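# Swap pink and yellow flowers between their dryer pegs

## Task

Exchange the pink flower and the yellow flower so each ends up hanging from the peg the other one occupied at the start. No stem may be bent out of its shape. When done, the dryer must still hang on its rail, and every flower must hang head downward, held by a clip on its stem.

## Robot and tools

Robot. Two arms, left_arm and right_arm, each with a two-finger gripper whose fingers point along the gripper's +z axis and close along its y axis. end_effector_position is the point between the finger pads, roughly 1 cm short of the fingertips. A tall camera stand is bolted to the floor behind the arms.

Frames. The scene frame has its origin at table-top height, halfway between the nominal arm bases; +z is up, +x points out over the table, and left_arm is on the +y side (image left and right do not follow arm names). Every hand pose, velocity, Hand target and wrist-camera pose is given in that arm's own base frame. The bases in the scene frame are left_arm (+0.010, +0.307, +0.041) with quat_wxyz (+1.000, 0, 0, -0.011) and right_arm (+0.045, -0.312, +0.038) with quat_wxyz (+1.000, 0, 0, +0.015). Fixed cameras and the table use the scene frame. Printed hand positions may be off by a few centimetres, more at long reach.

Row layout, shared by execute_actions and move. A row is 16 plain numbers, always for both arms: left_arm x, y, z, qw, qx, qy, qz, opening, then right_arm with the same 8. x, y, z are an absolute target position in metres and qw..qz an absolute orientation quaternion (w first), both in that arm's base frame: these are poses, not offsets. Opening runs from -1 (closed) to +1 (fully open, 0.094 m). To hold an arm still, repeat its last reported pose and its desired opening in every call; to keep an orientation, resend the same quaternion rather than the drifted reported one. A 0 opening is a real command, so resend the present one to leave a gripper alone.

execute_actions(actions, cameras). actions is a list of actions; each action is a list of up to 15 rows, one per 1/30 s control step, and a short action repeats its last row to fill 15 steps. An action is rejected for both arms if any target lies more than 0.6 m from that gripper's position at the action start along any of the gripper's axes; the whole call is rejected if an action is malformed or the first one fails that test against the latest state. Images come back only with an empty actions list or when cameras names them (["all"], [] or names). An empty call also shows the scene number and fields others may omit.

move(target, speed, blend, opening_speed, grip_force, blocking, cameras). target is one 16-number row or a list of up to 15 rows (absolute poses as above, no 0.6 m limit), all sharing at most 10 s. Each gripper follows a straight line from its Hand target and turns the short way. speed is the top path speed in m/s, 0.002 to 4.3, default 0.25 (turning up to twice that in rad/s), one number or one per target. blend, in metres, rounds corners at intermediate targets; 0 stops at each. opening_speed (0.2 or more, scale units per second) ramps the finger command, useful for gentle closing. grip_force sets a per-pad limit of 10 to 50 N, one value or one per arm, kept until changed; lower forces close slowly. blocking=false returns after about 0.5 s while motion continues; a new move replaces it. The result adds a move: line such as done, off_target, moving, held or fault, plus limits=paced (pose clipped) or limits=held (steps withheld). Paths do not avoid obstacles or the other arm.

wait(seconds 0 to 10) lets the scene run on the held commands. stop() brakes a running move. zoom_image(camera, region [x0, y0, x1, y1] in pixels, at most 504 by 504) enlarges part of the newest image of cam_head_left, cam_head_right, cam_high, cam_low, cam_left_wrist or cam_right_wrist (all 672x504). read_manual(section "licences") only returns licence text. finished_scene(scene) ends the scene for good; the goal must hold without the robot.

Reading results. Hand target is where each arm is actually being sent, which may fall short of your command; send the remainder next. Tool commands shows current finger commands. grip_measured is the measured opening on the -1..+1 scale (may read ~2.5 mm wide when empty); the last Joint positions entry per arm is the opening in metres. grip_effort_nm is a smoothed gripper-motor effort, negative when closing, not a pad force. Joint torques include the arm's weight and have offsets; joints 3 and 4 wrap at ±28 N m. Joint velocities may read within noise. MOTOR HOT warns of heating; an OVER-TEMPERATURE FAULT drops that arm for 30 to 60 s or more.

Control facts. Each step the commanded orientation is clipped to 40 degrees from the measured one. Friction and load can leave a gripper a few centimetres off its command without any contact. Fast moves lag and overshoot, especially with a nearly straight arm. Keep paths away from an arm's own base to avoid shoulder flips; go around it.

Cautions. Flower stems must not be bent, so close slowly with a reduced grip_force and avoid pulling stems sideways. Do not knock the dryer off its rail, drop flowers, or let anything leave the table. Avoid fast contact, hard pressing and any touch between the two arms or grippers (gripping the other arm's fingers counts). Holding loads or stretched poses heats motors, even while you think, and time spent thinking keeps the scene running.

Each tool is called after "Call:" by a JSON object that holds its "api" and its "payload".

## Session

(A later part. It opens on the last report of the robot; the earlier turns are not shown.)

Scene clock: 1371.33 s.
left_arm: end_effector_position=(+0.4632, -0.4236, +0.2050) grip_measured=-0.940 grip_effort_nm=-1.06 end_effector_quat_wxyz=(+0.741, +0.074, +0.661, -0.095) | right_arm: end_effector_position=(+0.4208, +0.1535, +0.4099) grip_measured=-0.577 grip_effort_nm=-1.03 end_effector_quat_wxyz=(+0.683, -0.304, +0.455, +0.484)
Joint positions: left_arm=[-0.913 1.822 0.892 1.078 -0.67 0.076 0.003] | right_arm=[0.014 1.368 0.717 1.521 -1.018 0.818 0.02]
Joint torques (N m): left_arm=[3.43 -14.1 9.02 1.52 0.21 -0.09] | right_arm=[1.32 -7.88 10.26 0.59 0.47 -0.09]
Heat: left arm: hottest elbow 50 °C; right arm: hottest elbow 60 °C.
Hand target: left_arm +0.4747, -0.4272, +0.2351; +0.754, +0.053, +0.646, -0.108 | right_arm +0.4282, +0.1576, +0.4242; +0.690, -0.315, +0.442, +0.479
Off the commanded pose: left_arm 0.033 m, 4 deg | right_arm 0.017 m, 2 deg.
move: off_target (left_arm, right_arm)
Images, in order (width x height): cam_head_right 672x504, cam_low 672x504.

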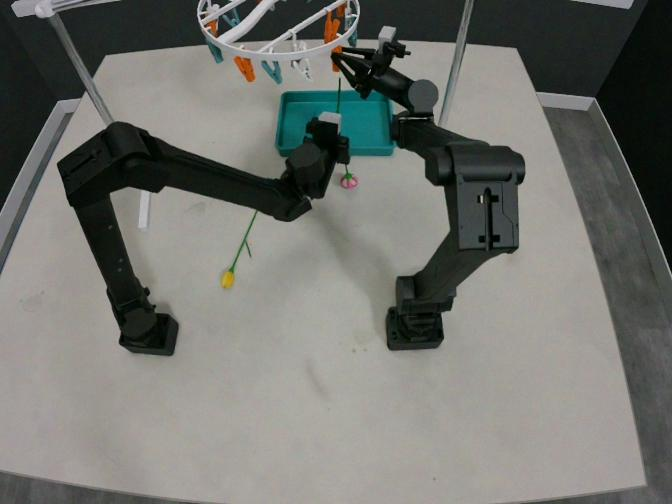

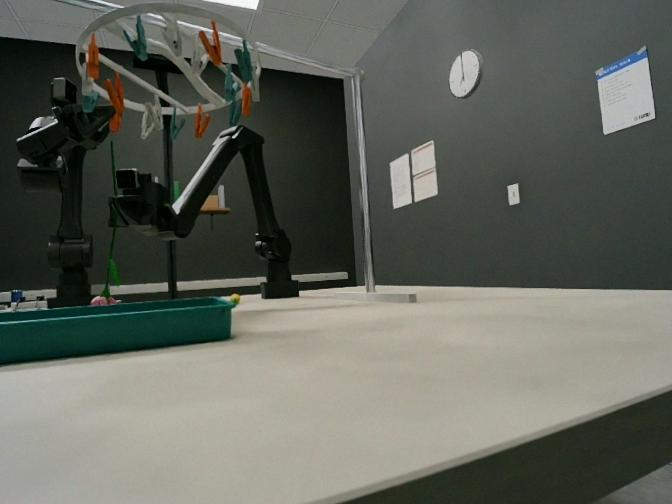

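Call:
{"api": "move", "payload": {"target": [0.474, -0.4265, 0.252, 0.7477, 0.0283, 0.6488, -0.1386, -1.0, 0.429, 0.158, 0.4245, 0.69, -0.3155, 0.4416, 0.4788, -0.7], "speed": 0.06, "cameras": ["cam_low", "cam_head_right"]}}

Call:
{"api": "zoom_image", "payload": {"camera": "cam_low", "region": [100, 120, 130, 160]}}

Call:
{"api": "zoom_image", "payload": {"camera": "cam_head_right", "region": [310, 40, 360, 100]}}

Scene clock: 1377.73 s.
left_arm: end_effector_position=(+0.4620, -0.4227, +0.2189) grip_measured=-0.940 grip_effort_nm=-1.06 end_effector_quat_wxyz=(+0.735, +0.050, +0.665, -0.123) | right_arm: end_effector_position=(+0.4208, +0.1535, +0.4099) grip_measured=-0.577 grip_effort_nm=-1.03 end_effector_quat_wxyz=(+0.683, -0.304, +0.455, +0.484)
Joint positions: left_arm=[-0.913 1.783 0.892 1.031 -0.667 -0.004 0.003] | right_arm=[0.014 1.368 0.717 1.521 -1.018 0.818 0.02]
Joint torques (N m): left_arm=[3.37 -14.21 9.21 1.55 0.19 -0.06] | right_arm=[1.49 -8.06 10.24 0.59 0.46 -0.09]
Heat: left arm: hottest elbow 52 °C; right arm: hottest elbow 60 °C.
Hand target: left_arm +0.4725, -0.4252, +0.2522; +0.748, +0.029, +0.648, -0.139 | right_arm +0.4282, +0.1576, +0.4242; +0.690, -0.315, +0.442, +0.479
Off the commanded pose: left_arm 0.035 m, 4 deg | right_arm 0.017 m, 2 deg.
move: off_target (left_arm, right_arm)
Images, in order (width x height): cam_head_right 672x504, cam_low 672x504.

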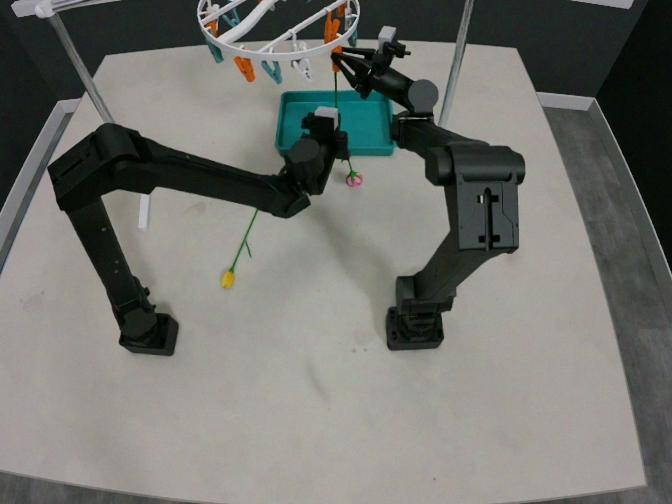

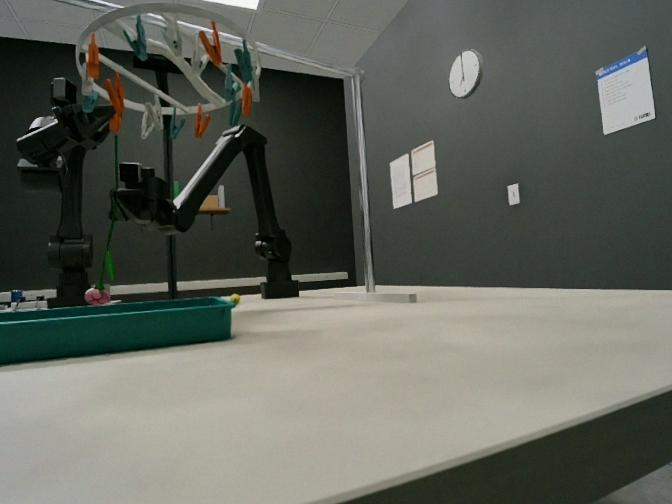

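Scaled by 12.600 from the camera's 672x504 image, which has a finer 960x720 frame.

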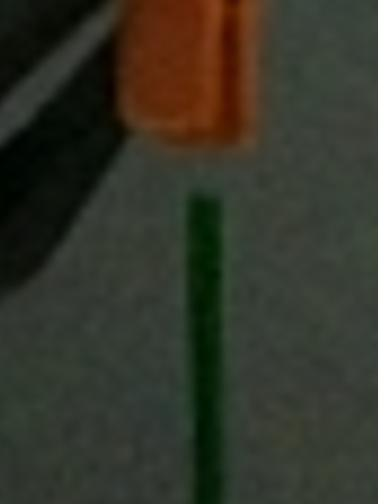

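Scaled by 8.400 from the camera's 672x504 image, which has a finer 960x720 frame.

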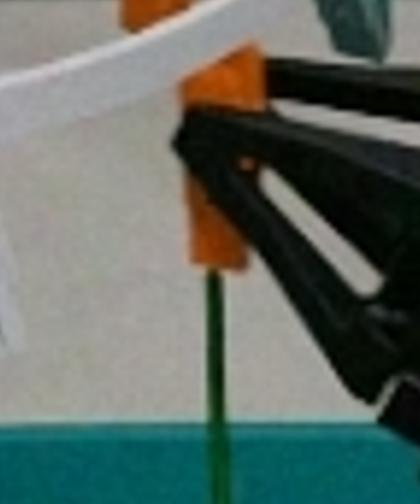

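Call:
{"api": "move", "payload": {"target": [0.474, -0.4265, 0.257, 0.7652, 0.033, 0.6284, -0.1349, -1.0, 0.429, 0.158, 0.4245, 0.69, -0.3155, 0.4416, 0.4788, -0.7], "speed": 0.06, "cameras": ["cam_low", "cam_head_right", "cam_head_left"]}}

Call:
{"api": "zoom_image", "payload": {"camera": "cam_low", "region": [100, 120, 130, 160]}}

Call:
{"api": "zoom_image", "payload": {"camera": "cam_head_right", "region": [310, 40, 360, 100]}}

Scene clock: 1386.73 s.
left_arm: end_effector_position=(+0.4613, -0.4217, +0.2301) grip_measured=-0.940 grip_effort_nm=-1.06 end_effector_quat_wxyz=(+0.749, +0.051, +0.649, -0.125) | right_arm: end_effector_position=(+0.4208, +0.1535, +0.4099) grip_measured=-0.577 grip_effort_nm=-1.03 end_effector_quat_wxyz=(+0.683, -0.304, +0.455, +0.484)
Joint positions: left_arm=[-0.911 1.783 0.892 1.084 -0.659 0.032 0.003] | right_arm=[0.014 1.368 0.717 1.521 -1.018 0.818 0.02]
Joint torques (N m): left_arm=[3.43 -12.51 9.37 2.81 0.23 0.16] | right_arm=[1.32 -8 10.25 0.58 0.46 -0.11]
Heat: left arm: hottest elbow 54 °C; right arm: hottest elbow 60 °C.
Hand target: left_arm +0.4727, -0.4250, +0.2570; +0.765, +0.033, +0.629, -0.135 | right_arm +0.4282, +0.1576, +0.4242; +0.690, -0.315, +0.442, +0.479
Off the commanded pose: left_arm 0.030 m, 4 deg | right_arm 0.017 m, 2 deg.
move: off_target (left_arm, right_arm)
Images, in order (width x height): cam_head_left 672x504, cam_head_right 672x504, cam_low 672x504.

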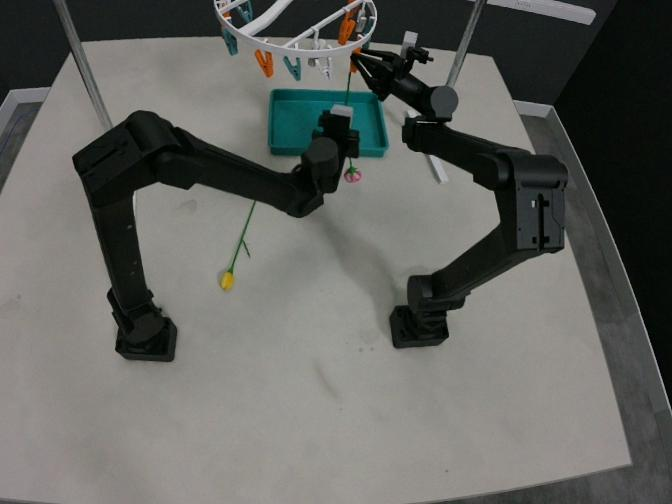

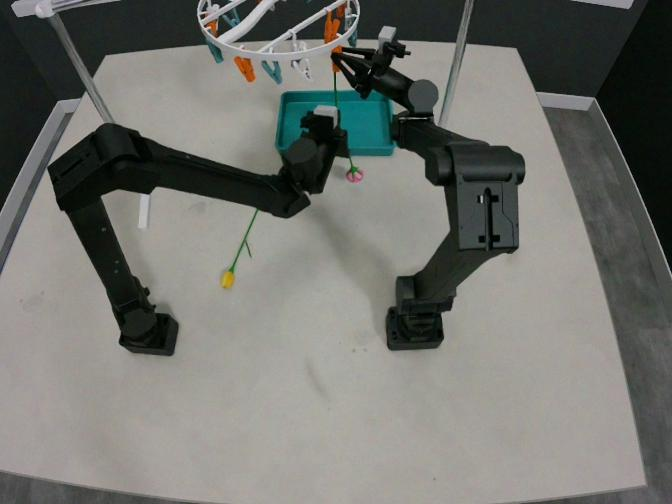

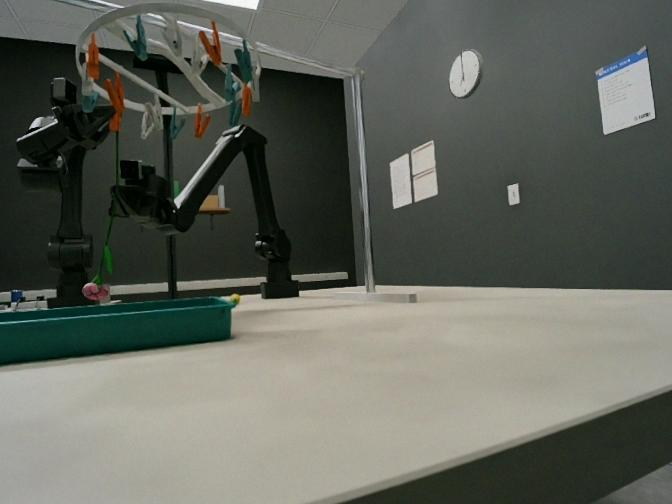

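Scaled by 12.600 from the camera's 672x504 image, which has a finer 960x720 frame.

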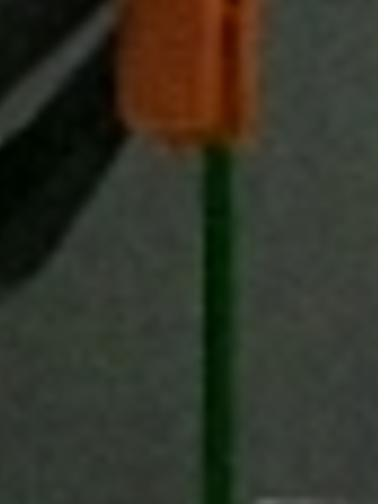

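Scaled by 8.400 from the camera's 672x504 image, which has a finer 960x720 frame.

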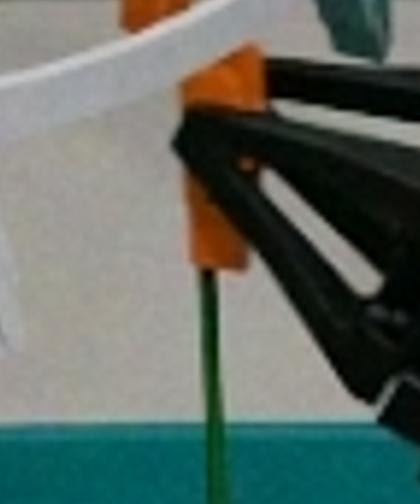

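Call:
{"api": "move", "payload": {"target": [0.474, -0.4265, 0.264, 0.7675, 0.0438, 0.6278, -0.1216, -1.0, 0.429, 0.158, 0.4245, 0.69, -0.3155, 0.4416, 0.4788, -0.7], "speed": 0.06, "cameras": ["cam_low", "cam_head_right", "cam_right_wrist", "cam_left_wrist"]}}

Call:
{"api": "zoom_image", "payload": {"camera": "cam_low", "region": [100, 120, 130, 160]}}

Call:
{"api": "zoom_image", "payload": {"camera": "cam_head_right", "region": [310, 40, 360, 100]}}

Scene clock: 1394.50 s.
left_arm: end_effector_position=(+0.4619, -0.4225, +0.2320) grip_measured=-0.940 grip_effort_nm=-1.06 end_effector_quat_wxyz=(+0.752, +0.061, +0.647, -0.113) | right_arm: end_effector_position=(+0.4208, +0.1535, +0.4099) grip_measured=-0.577 grip_effort_nm=-1.03 end_effector_quat_wxyz=(+0.683, -0.304, +0.455, +0.484)
Joint positions: left_arm=[-0.911 1.783 0.896 1.084 -0.659 0.067 0.003] | right_arm=[0.014 1.368 0.717 1.521 -1.018 0.818 0.02]
Joint torques (N m): left_arm=[3.37 -13.68 9.37 2.07 0.22 0.17] | right_arm=[1.38 -7.94 10.26 0.58 0.47 -0.09]
Heat: left arm: hottest elbow 55 °C; right arm: hottest elbow 60 °C.
Hand target: left_arm +0.4726, -0.4250, +0.2641; +0.768, +0.044, +0.628, -0.121 | right_arm +0.4282, +0.1576, +0.4242; +0.690, -0.315, +0.442, +0.479
Off the commanded pose: left_arm 0.034 m, 4 deg | right_arm 0.017 m, 2 deg.
move: off_target (left_arm, right_arm)
camera_calibration:
cam_left_wrist: T_world_to_cam=[[-0.241393, -0.969526, 0.0418119, -0.307929], [-0.276321, 0.0273682, -0.960676, 0.399848], [0.930256, -0.243454, -0.274507, -0.376524], [0, 0, 0, 1]] pos_world=[0.386418, -0.401155, 0.293641]
cam_right_wrist: T_world_to_cam=[[0.938643, -0.34455, -0.0153306, -0.336871], [-0.0196613, -0.00907809, -0.999765, 0.459736], [0.34433, 0.938724, -0.0152954, -0.193965], [0, 0, 0, 1]] pos_world=[0.392029, 0.0701842, 0.451497]
Images, in order (width x height): cam_head_right 672x504, cam_low 672x504, cam_left_wrist 672x504, cam_right_wrist 672x504.

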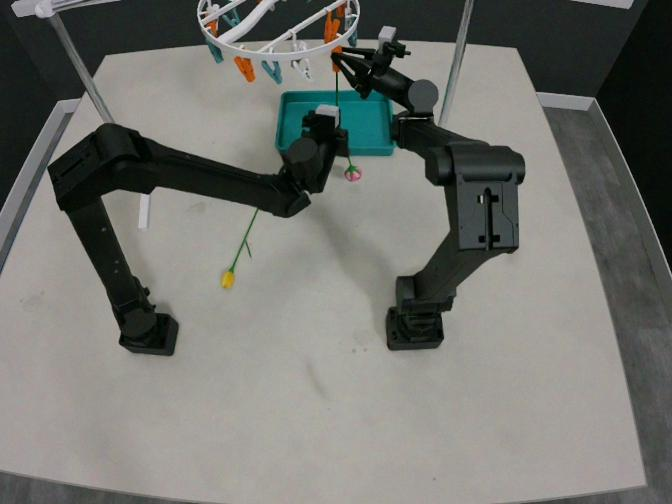

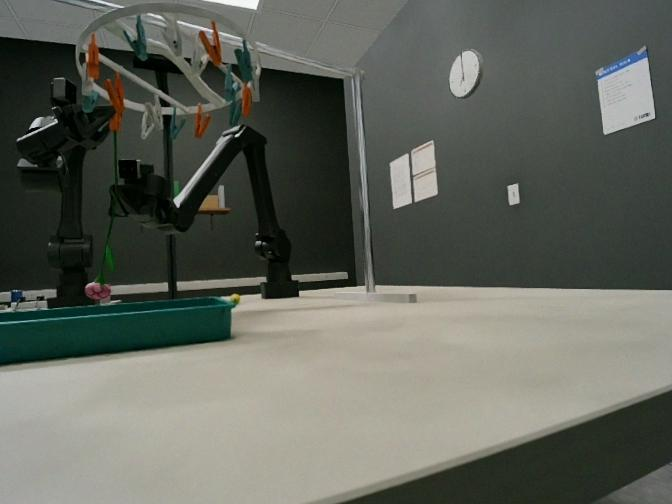

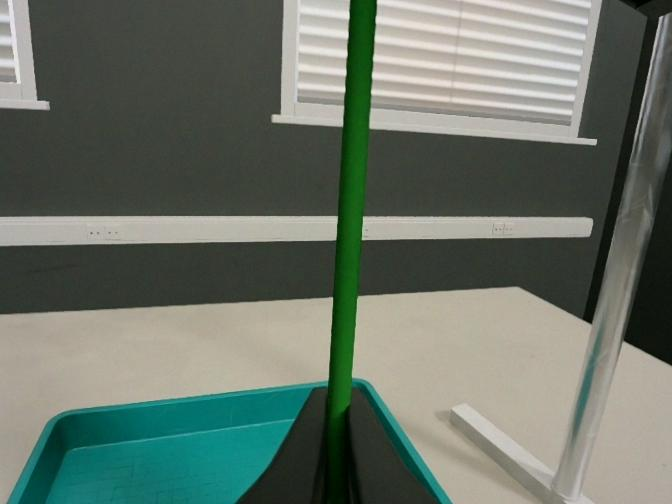

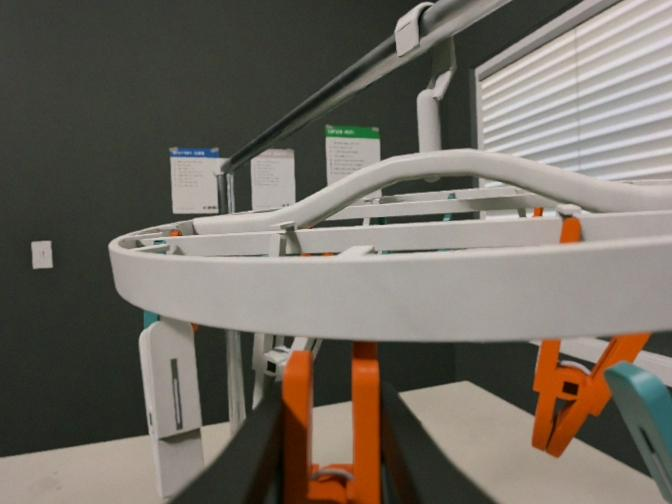

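Scaled by 12.600 from the camera's 672x504 image, which has a finer 960x720 frame.

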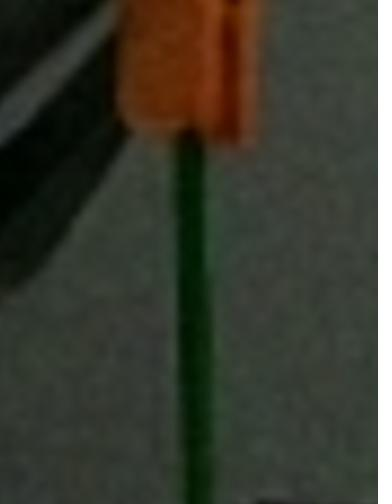

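Scaled by 8.400 from the camera's 672x504 image, which has a finer 960x720 frame.

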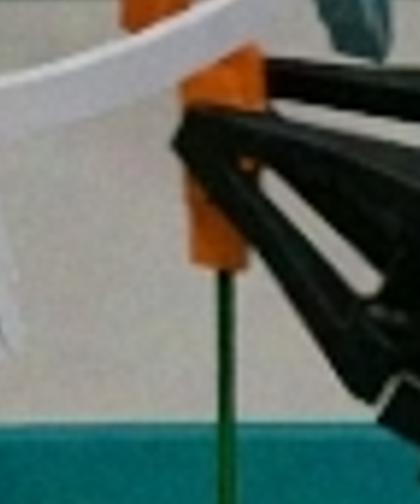

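Call:
{"api": "move", "payload": {"target": [0.4745, -0.4265, 0.274, 0.7675, 0.0438, 0.6278, -0.1216, -1.0, 0.429, 0.158, 0.4245, 0.69, -0.3155, 0.4416, 0.4788, -0.7], "speed": 0.06, "cameras": ["cam_low", "cam_head_right"]}}

Call:
{"api": "zoom_image", "payload": {"camera": "cam_low", "region": [90, 110, 140, 220]}}

Call:
{"api": "zoom_image", "payload": {"camera": "cam_head_right", "region": [310, 40, 360, 100]}}

Scene clock: 1398.03 s.
left_arm: end_effector_position=(+0.4619, -0.4225, +0.2330) grip_measured=-0.940 grip_effort_nm=-1.06 end_effector_quat_wxyz=(+0.750, +0.064, +0.649, -0.110) | right_arm: end_effector_position=(+0.4210, +0.1535, +0.4105) grip_measured=-0.577 grip_effort_nm=-1.03 end_effector_quat_wxyz=(+0.683, -0.304, +0.454, +0.484)
Joint positions: left_arm=[-0.911 1.775 0.896 1.068 -0.658 0.068 0.003] | right_arm=[0.014 1.368 0.718 1.521 -1.017 0.818 0.02]
Joint torques (N m): left_arm=[3.49 -14.68 9.76 1.74 0.24 0.17] | right_arm=[1.14 -7.71 10.14 0.57 0.44 -0.1]
Heat: left arm: hottest elbow 54 °C; right arm: hottest elbow 60 °C.
Hand target: left_arm +0.4726, -0.4245, +0.2741; +0.768, +0.044, +0.628, -0.121 | right_arm +0.4282, +0.1577, +0.4242; +0.690, -0.315, +0.442, +0.479
Off the commanded pose: left_arm 0.043 m, 4 deg | right_arm 0.017 m, 2 deg.
move: off_target (left_arm, right_arm)
Images, in order (width x height): cam_head_right 672x504, cam_low 672x504.

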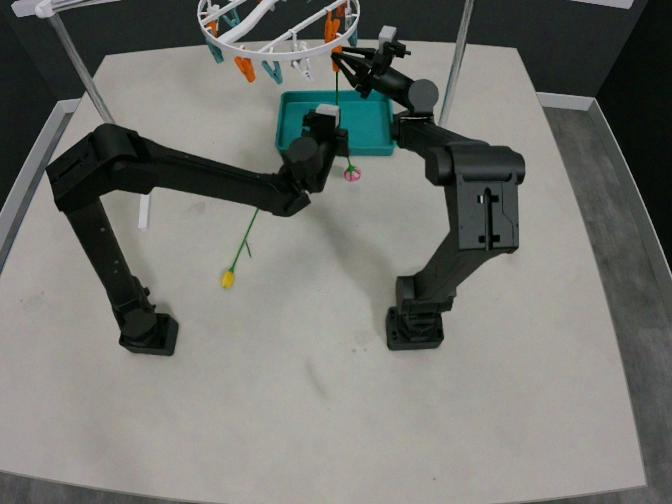

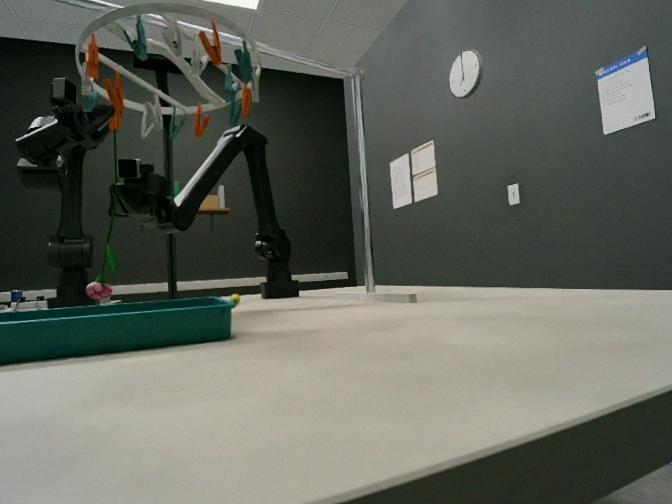

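Scaled by 4.582 from the camera's 672x504 image, which has a finer 960x720 frame.

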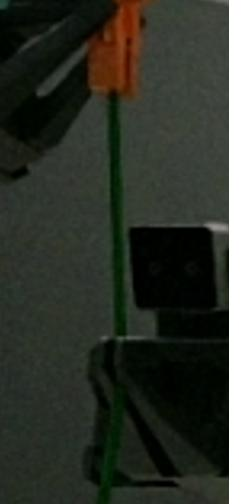

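Scaled by 8.400 from the camera's 672x504 image, which has a finer 960x720 frame.

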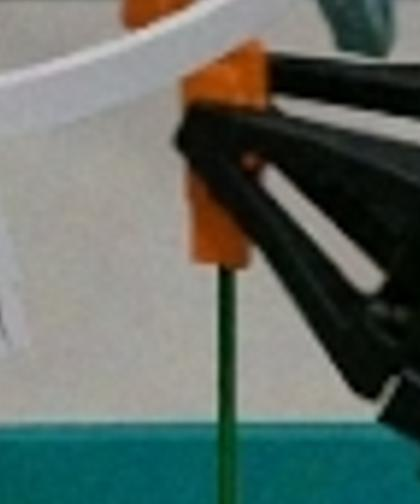

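Call:
{"api": "move", "payload": {"target": [[0.4745, -0.4265, 0.215, 0.7675, 0.0438, 0.6278, -0.1216, -1.0, 0.429, 0.158, 0.4245, 0.69, -0.3155, 0.4416, 0.4788, -0.7]], "speed": 0.1, "cameras": ["cam_low", "cam_head_right", "cam_right_wrist"]}}

Call:
{"api": "zoom_image", "payload": {"camera": "cam_low", "region": [100, 120, 130, 160]}}

Call:
{"api": "zoom_image", "payload": {"camera": "cam_head_right", "region": [310, 40, 360, 100]}}

Scene clock: 1416.73 s.
left_arm: end_effector_position=(+0.4640, -0.4247, +0.2013) grip_measured=-0.940 grip_effort_nm=-1.06 end_effector_quat_wxyz=(+0.756, +0.056, +0.641, -0.117) | right_arm: end_effector_position=(+0.4213, +0.1533, +0.4113) grip_measured=-0.577 grip_effort_nm=-1.03 end_effector_quat_wxyz=(+0.684, -0.304, +0.454, +0.484)
Joint positions: left_arm=[-0.91 1.872 0.896 1.193 -0.658 0.068 0.003] | right_arm=[0.014 1.368 0.719 1.521 -1.016 0.818 0.02]
Joint torques (N m): left_arm=[3.43 -12.34 7.72 2.73 0.24 0.15] | right_arm=[1.2 -8 10.09 0.58 0.38 -0.1]
Heat: left arm: hottest elbow 54 °C; right arm: hottest elbow 60 °C.
Hand target: left_arm +0.4740, -0.4258, +0.2150; +0.767, +0.044, +0.628, -0.121 | right_arm +0.4283, +0.1577, +0.4242; +0.690, -0.315, +0.442, +0.479
Off the commanded pose: left_arm 0.017 m, 3 deg | right_arm 0.016 m, 2 deg.
move: off_target (left_arm, right_arm)
camera_calibration:
cam_right_wrist: T_world_to_cam=[[0.938178, -0.345891, -0.013487, -0.337703], [-0.0170538, -0.00727039, -0.999828, 0.45982], [0.345733, 0.938247, -0.0127197, -0.195414], [0, 0, 0, 1]] pos_world=[0.392228, 0.0698817, 0.4527]
Images, in order (width x height): cam_head_right 672x504, cam_low 672x504, cam_right_wrist 672x504.

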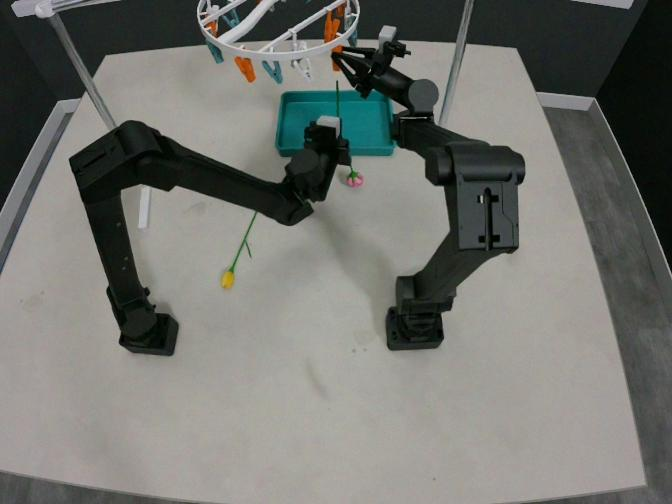

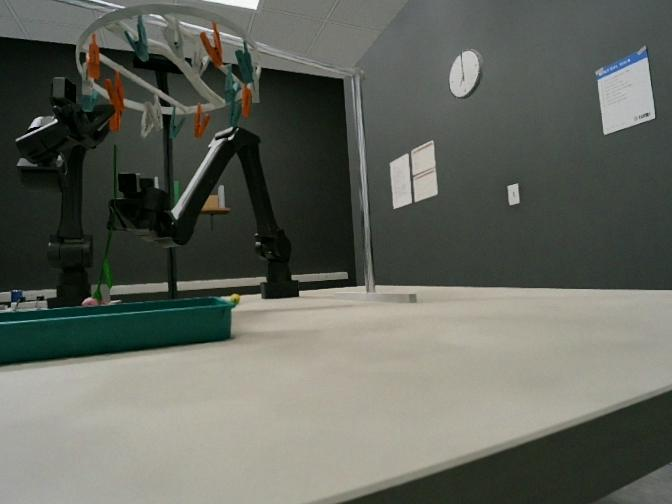

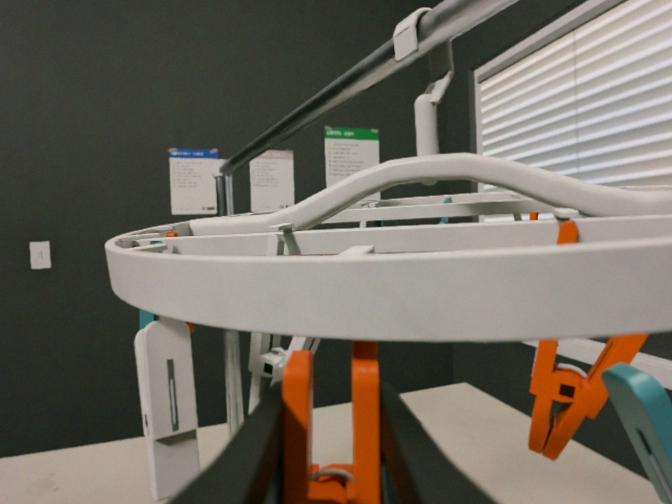

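Scaled by 12.600 from the camera's 672x504 image, which has a finer 960x720 frame.

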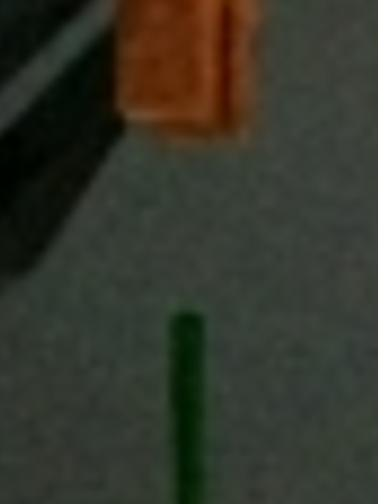

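Scaled by 8.400 from the camera's 672x504 image, which has a finer 960x720 frame.

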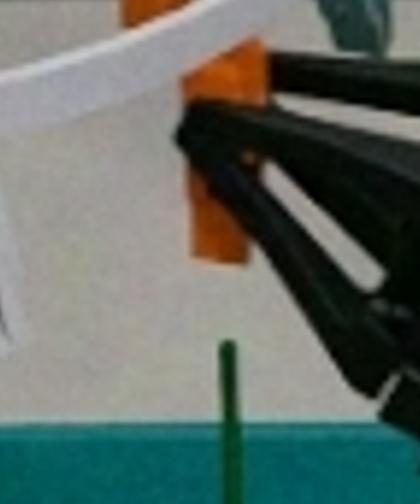

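Call:
{"api": "move", "payload": {"target": [[0.4775, -0.4265, 0.252, 0.7627, 0.0471, 0.6343, -0.1173, -1.0, 0.429, 0.158, 0.4245, 0.69, -0.3155, 0.4416, 0.4788, -0.7]], "speed": 0.08, "cameras": ["cam_low", "cam_head_right"]}}

Call:
{"api": "zoom_image", "payload": {"camera": "cam_low", "region": [100, 120, 130, 160]}}

Call:
{"api": "zoom_image", "payload": {"camera": "cam_head_right", "region": [310, 40, 360, 100]}}

Scene clock: 1425.90 s.
left_arm: end_effector_position=(+0.4653, -0.4227, +0.2240) grip_measured=-0.940 grip_effort_nm=-1.06 end_effector_quat_wxyz=(+0.751, +0.062, +0.649, -0.110) | right_arm: end_effector_position=(+0.4213, +0.1533, +0.4113) grip_measured=-0.577 grip_effort_nm=-1.03 end_effector_quat_wxyz=(+0.684, -0.304, +0.454, +0.484)
Joint positions: left_arm=[-0.906 1.802 0.9 1.094 -0.656 0.068 0.003] | right_arm=[0.014 1.368 0.719 1.521 -1.016 0.818 0.02]
Joint torques (N m): left_arm=[3.43 -13.8 9.07 1.52 0.22 0.1] | right_arm=[1.32 -7.77 10.1 0.59 0.39 -0.09]
Heat: left arm: hottest elbow 53 °C; right arm: hottest elbow 59 °C.
Hand target: left_arm +0.4764, -0.4253, +0.2521; +0.763, +0.047, +0.634, -0.117 | right_arm +0.4283, +0.1577, +0.4242; +0.690, -0.315, +0.442, +0.479
Off the commanded pose: left_arm 0.031 m, 3 deg | right_arm 0.016 m, 2 deg.
move: off_target (left_arm, right_arm)
Images, in order (width x height): cam_head_right 672x504, cam_low 672x504.

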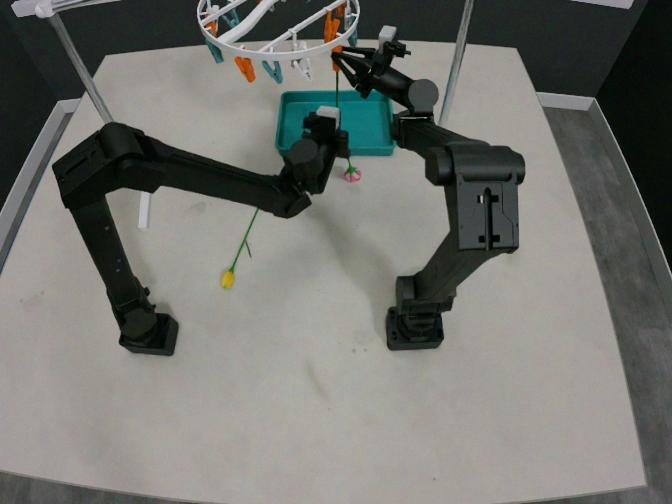

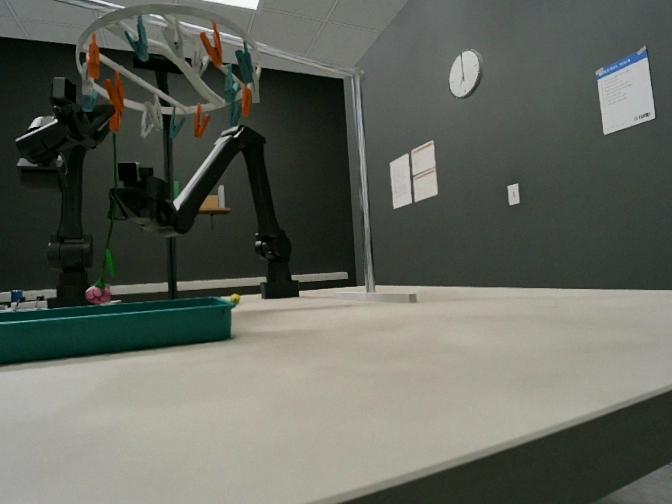

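Scaled by 12.600 from the camera's 672x504 image, which has a finer 960x720 frame.

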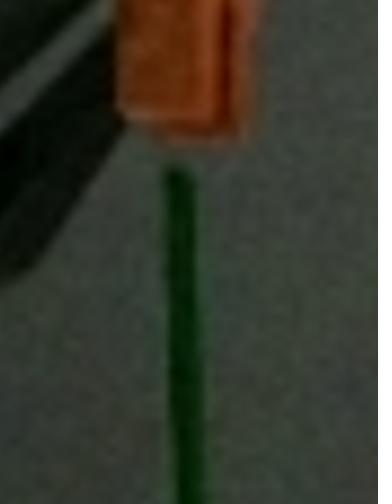

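Scaled by 8.400 from the camera's 672x504 image, which has a finer 960x720 frame.

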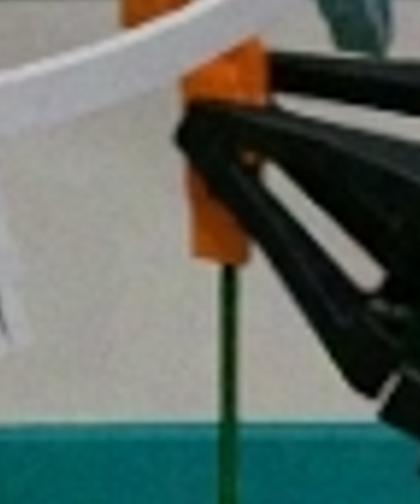

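Call:
{"api": "move", "payload": {"target": [[0.4775, -0.4255, 0.263, 0.7627, 0.0471, 0.6343, -0.1173, -1.0, 0.429, 0.158, 0.4245, 0.69, -0.3155, 0.4416, 0.4788, -0.7]], "speed": 0.06, "cameras": ["cam_low", "cam_head_right"]}}

Call:
{"api": "zoom_image", "payload": {"camera": "cam_low", "region": [100, 120, 130, 160]}}

Call:
{"api": "zoom_image", "payload": {"camera": "cam_head_right", "region": [310, 40, 360, 100]}}

Scene clock: 1432.17 s.
left_arm: end_effector_position=(+0.4653, -0.4218, +0.2296) grip_measured=-0.940 grip_effort_nm=-1.06 end_effector_quat_wxyz=(+0.749, +0.065, +0.651, -0.108) | right_arm: end_effector_position=(+0.4213, +0.1533, +0.4113) grip_measured=-0.577 grip_effort_nm=-1.03 end_effector_quat_wxyz=(+0.684, -0.304, +0.454, +0.484)
Joint positions: left_arm=[-0.905 1.783 0.9 1.065 -0.655 0.068 0.003] | right_arm=[0.014 1.368 0.719 1.521 -1.016 0.818 0.02]
Joint torques (N m): left_arm=[3.49 -14.15 9.4 1.51 0.22 0.1] | right_arm=[1.26 -7.94 10.09 0.59 0.39 -0.09]
Heat: left arm: hottest elbow 53 °C; right arm: hottest elbow 58 °C.
Hand target: left_arm +0.4761, -0.4240, +0.2631; +0.763, +0.047, +0.634, -0.117 | right_arm +0.4283, +0.1577, +0.4242; +0.690, -0.315, +0.442, +0.479
Off the commanded pose: left_arm 0.036 m, 3 deg | right_arm 0.016 m, 2 deg.
move: off_target (left_arm, right_arm)
Images, in order (width x height): cam_head_right 672x504, cam_low 672x504.

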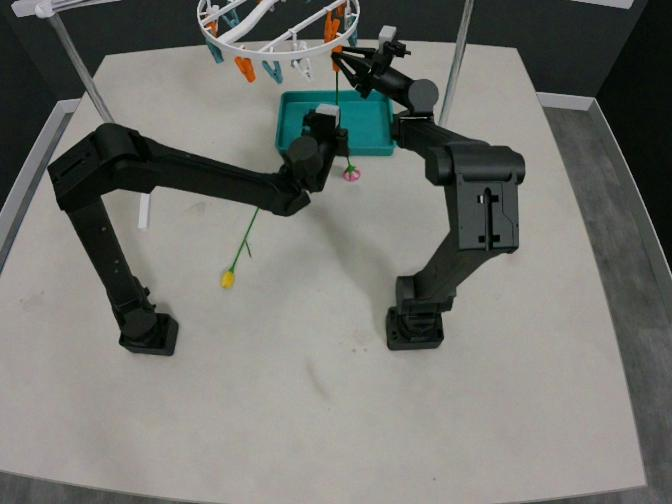

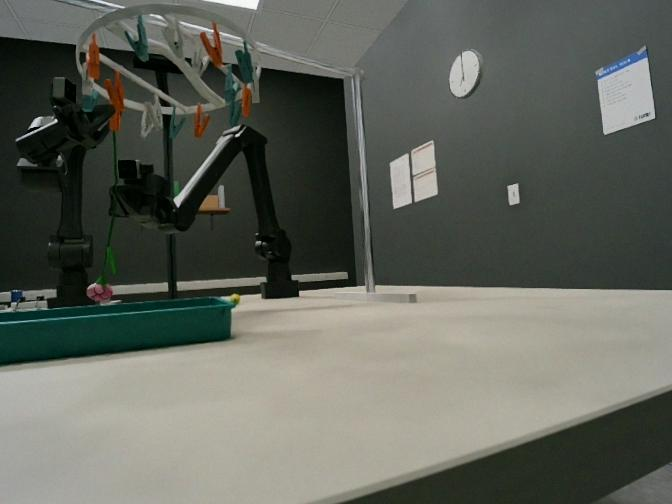

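Scaled by 12.600 from the camera's 672x504 image, which has a finer 960x720 frame.

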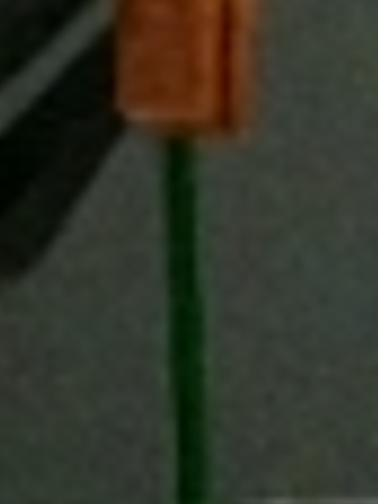

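Scaled by 8.400 from the camera's 672x504 image, which has a finer 960x720 frame.

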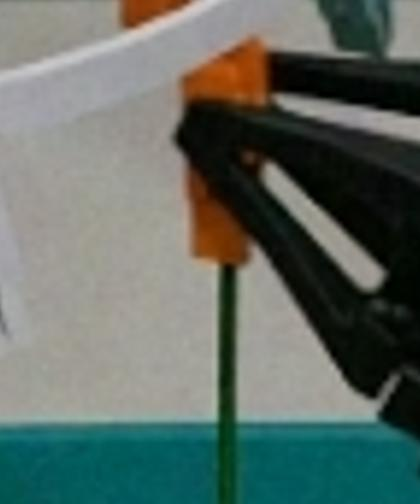

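Call:
{"api": "move", "payload": {"target": [[0.4775, -0.4255, 0.274, 0.7627, 0.0471, 0.6343, -0.1173, -1.0, 0.429, 0.158, 0.4245, 0.69, -0.3155, 0.4416, 0.4788, -0.7]], "speed": 0.06, "cameras": ["cam_low", "cam_head_right"]}}

Call:
{"api": "zoom_image", "payload": {"camera": "cam_low", "region": [100, 120, 130, 160]}}

Call:
{"api": "zoom_image", "payload": {"camera": "cam_head_right", "region": [310, 40, 360, 100]}}

Scene clock: 1436.13 s.
left_arm: end_effector_position=(+0.4649, -0.4213, +0.2338) grip_measured=-0.940 grip_effort_nm=-1.06 end_effector_quat_wxyz=(+0.746, +0.068, +0.655, -0.105) | right_arm: end_effector_position=(+0.4213, +0.1533, +0.4113) grip_measured=-0.577 grip_effort_nm=-1.03 end_effector_quat_wxyz=(+0.684, -0.304, +0.454, +0.484)
Joint positions: left_arm=[-0.905 1.765 0.9 1.034 -0.655 0.068 0.003] | right_arm=[0.014 1.368 0.719 1.521 -1.016 0.818 0.02]
Joint torques (N m): left_arm=[3.43 -14.45 9.88 1.69 0.21 0.1] | right_arm=[1.44 -8 10.14 0.57 0.37 -0.11]
Heat: left arm: hottest elbow 53 °C; right arm: hottest elbow 58 °C.
Hand target: left_arm +0.4757, -0.4236, +0.2740; +0.763, +0.047, +0.634, -0.117 | right_arm +0.4283, +0.1577, +0.4242; +0.690, -0.315, +0.442, +0.479
Off the commanded pose: left_arm 0.042 m, 4 deg | right_arm 0.016 m, 2 deg.
move: off_target (left_arm, right_arm)
Images, in order (width x height): cam_head_right 672x504, cam_low 672x504.

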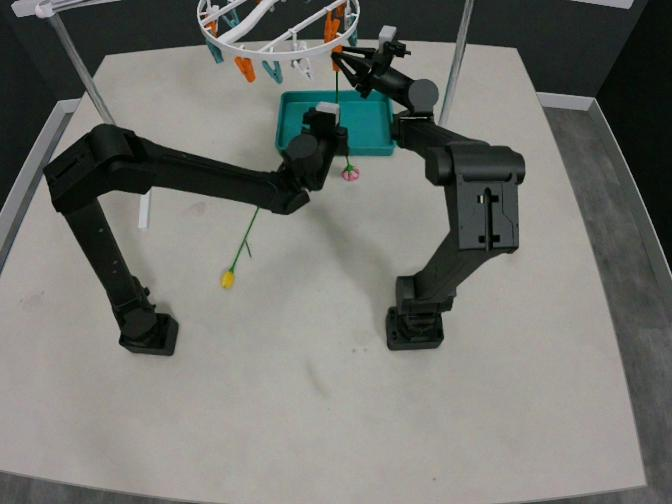

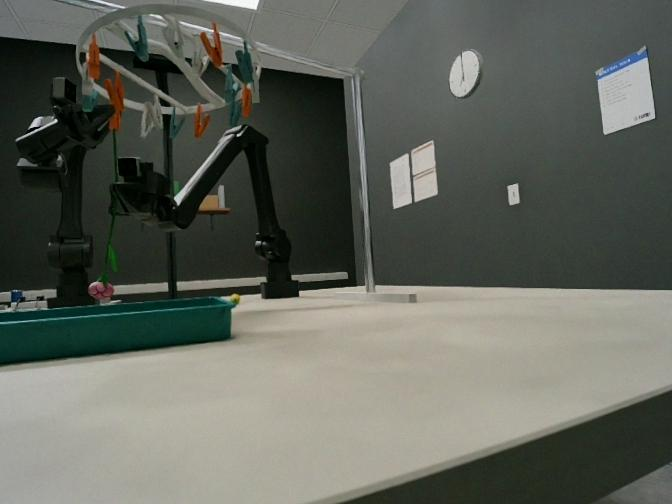

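Scaled by 12.600 from the camera's 672x504 image, which has a finer 960x720 frame.

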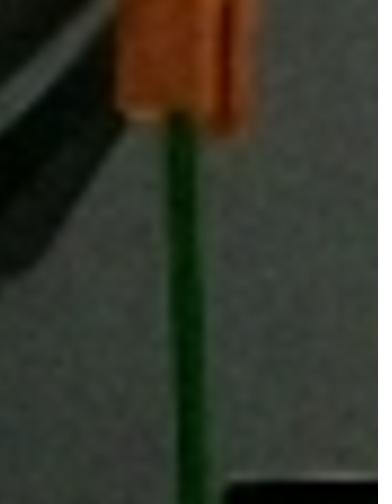

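Scaled by 8.400 from the camera's 672x504 image, which has a finer 960x720 frame.

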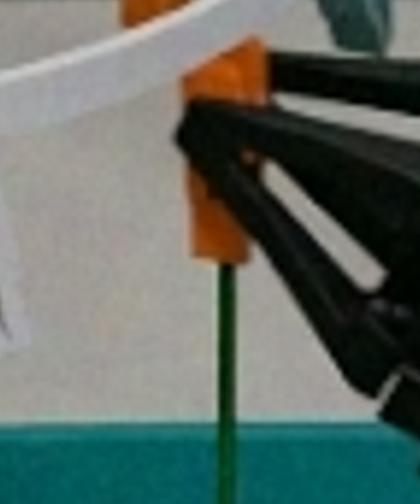

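Call:
{"api": "move", "payload": {"target": [[0.4775, -0.4255, 0.286, 0.7627, 0.0471, 0.6343, -0.1173, -1.0, 0.429, 0.158, 0.4245, 0.69, -0.3155, 0.4416, 0.4788, -0.7]], "speed": 0.06, "cameras": ["cam_low", "cam_head_right"]}}

Call:
{"api": "zoom_image", "payload": {"camera": "cam_low", "region": [100, 110, 130, 150]}}

Call:
{"api": "zoom_image", "payload": {"camera": "cam_head_right", "region": [310, 40, 360, 100]}}

Scene clock: 1441.63 s.
left_arm: end_effector_position=(+0.4645, -0.4208, +0.2366) grip_measured=-0.940 grip_effort_nm=-1.06 end_effector_quat_wxyz=(+0.741, +0.073, +0.660, -0.100) | right_arm: end_effector_position=(+0.4218, +0.1533, +0.4131) grip_measured=-0.578 grip_effort_nm=-1.03 end_effector_quat_wxyz=(+0.685, -0.304, +0.452, +0.483)
Joint positions: left_arm=[-0.905 1.747 0.9 0.998 -0.655 0.068 0.003] | right_arm=[0.014 1.368 0.724 1.521 -1.015 0.818 0.02]
Joint torques (N m): left_arm=[3.43 -15.03 10.41 1.85 0.2 0.1] | right_arm=[1.38 -7.94 9.78 0.57 0.35 -0.09]
Heat: left arm: hottest elbow 53 °C; right arm: hottest elbow 57 °C.
Hand target: left_arm +0.4751, -0.4229, +0.2860; +0.763, +0.047, +0.634, -0.117 | right_arm +0.4284, +0.1577, +0.4242; +0.690, -0.315, +0.442, +0.479
Off the commanded pose: left_arm 0.051 m, 5 deg | right_arm 0.014 m, 2 deg.
move: off_target (left_arm, right_arm)
Images, in order (width x height): cam_head_right 672x504, cam_low 672x504.

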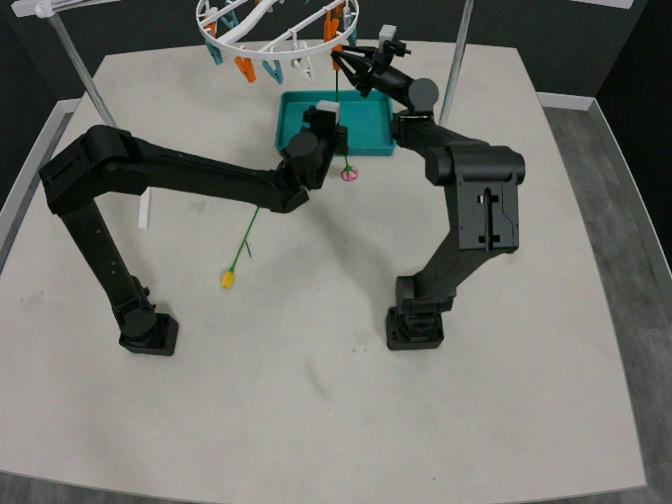

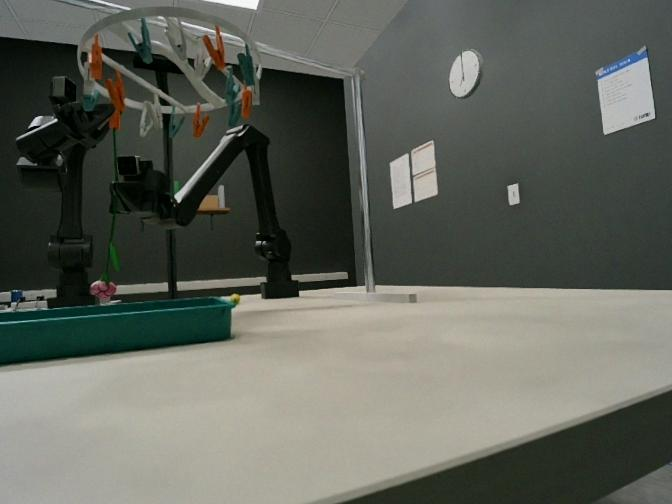

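Scaled by 12.600 from the camera's 672x504 image, which has a finer 960x720 frame.

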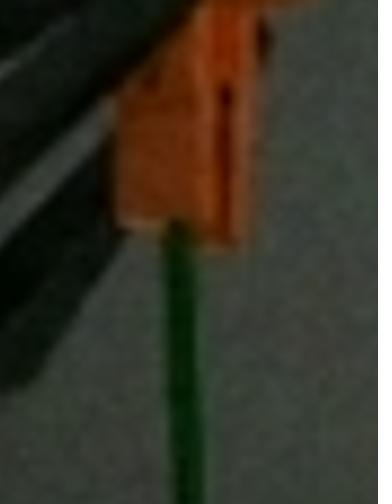

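Scaled by 8.400 from the camera's 672x504 image, which has a finer 960x720 frame.

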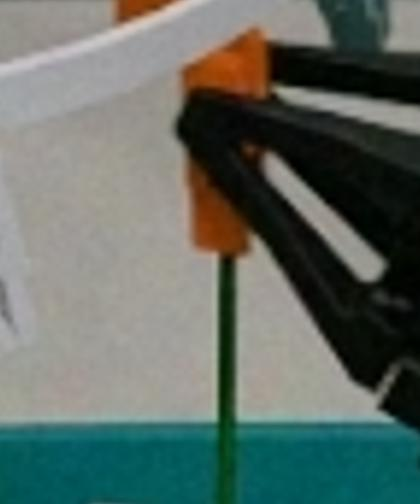

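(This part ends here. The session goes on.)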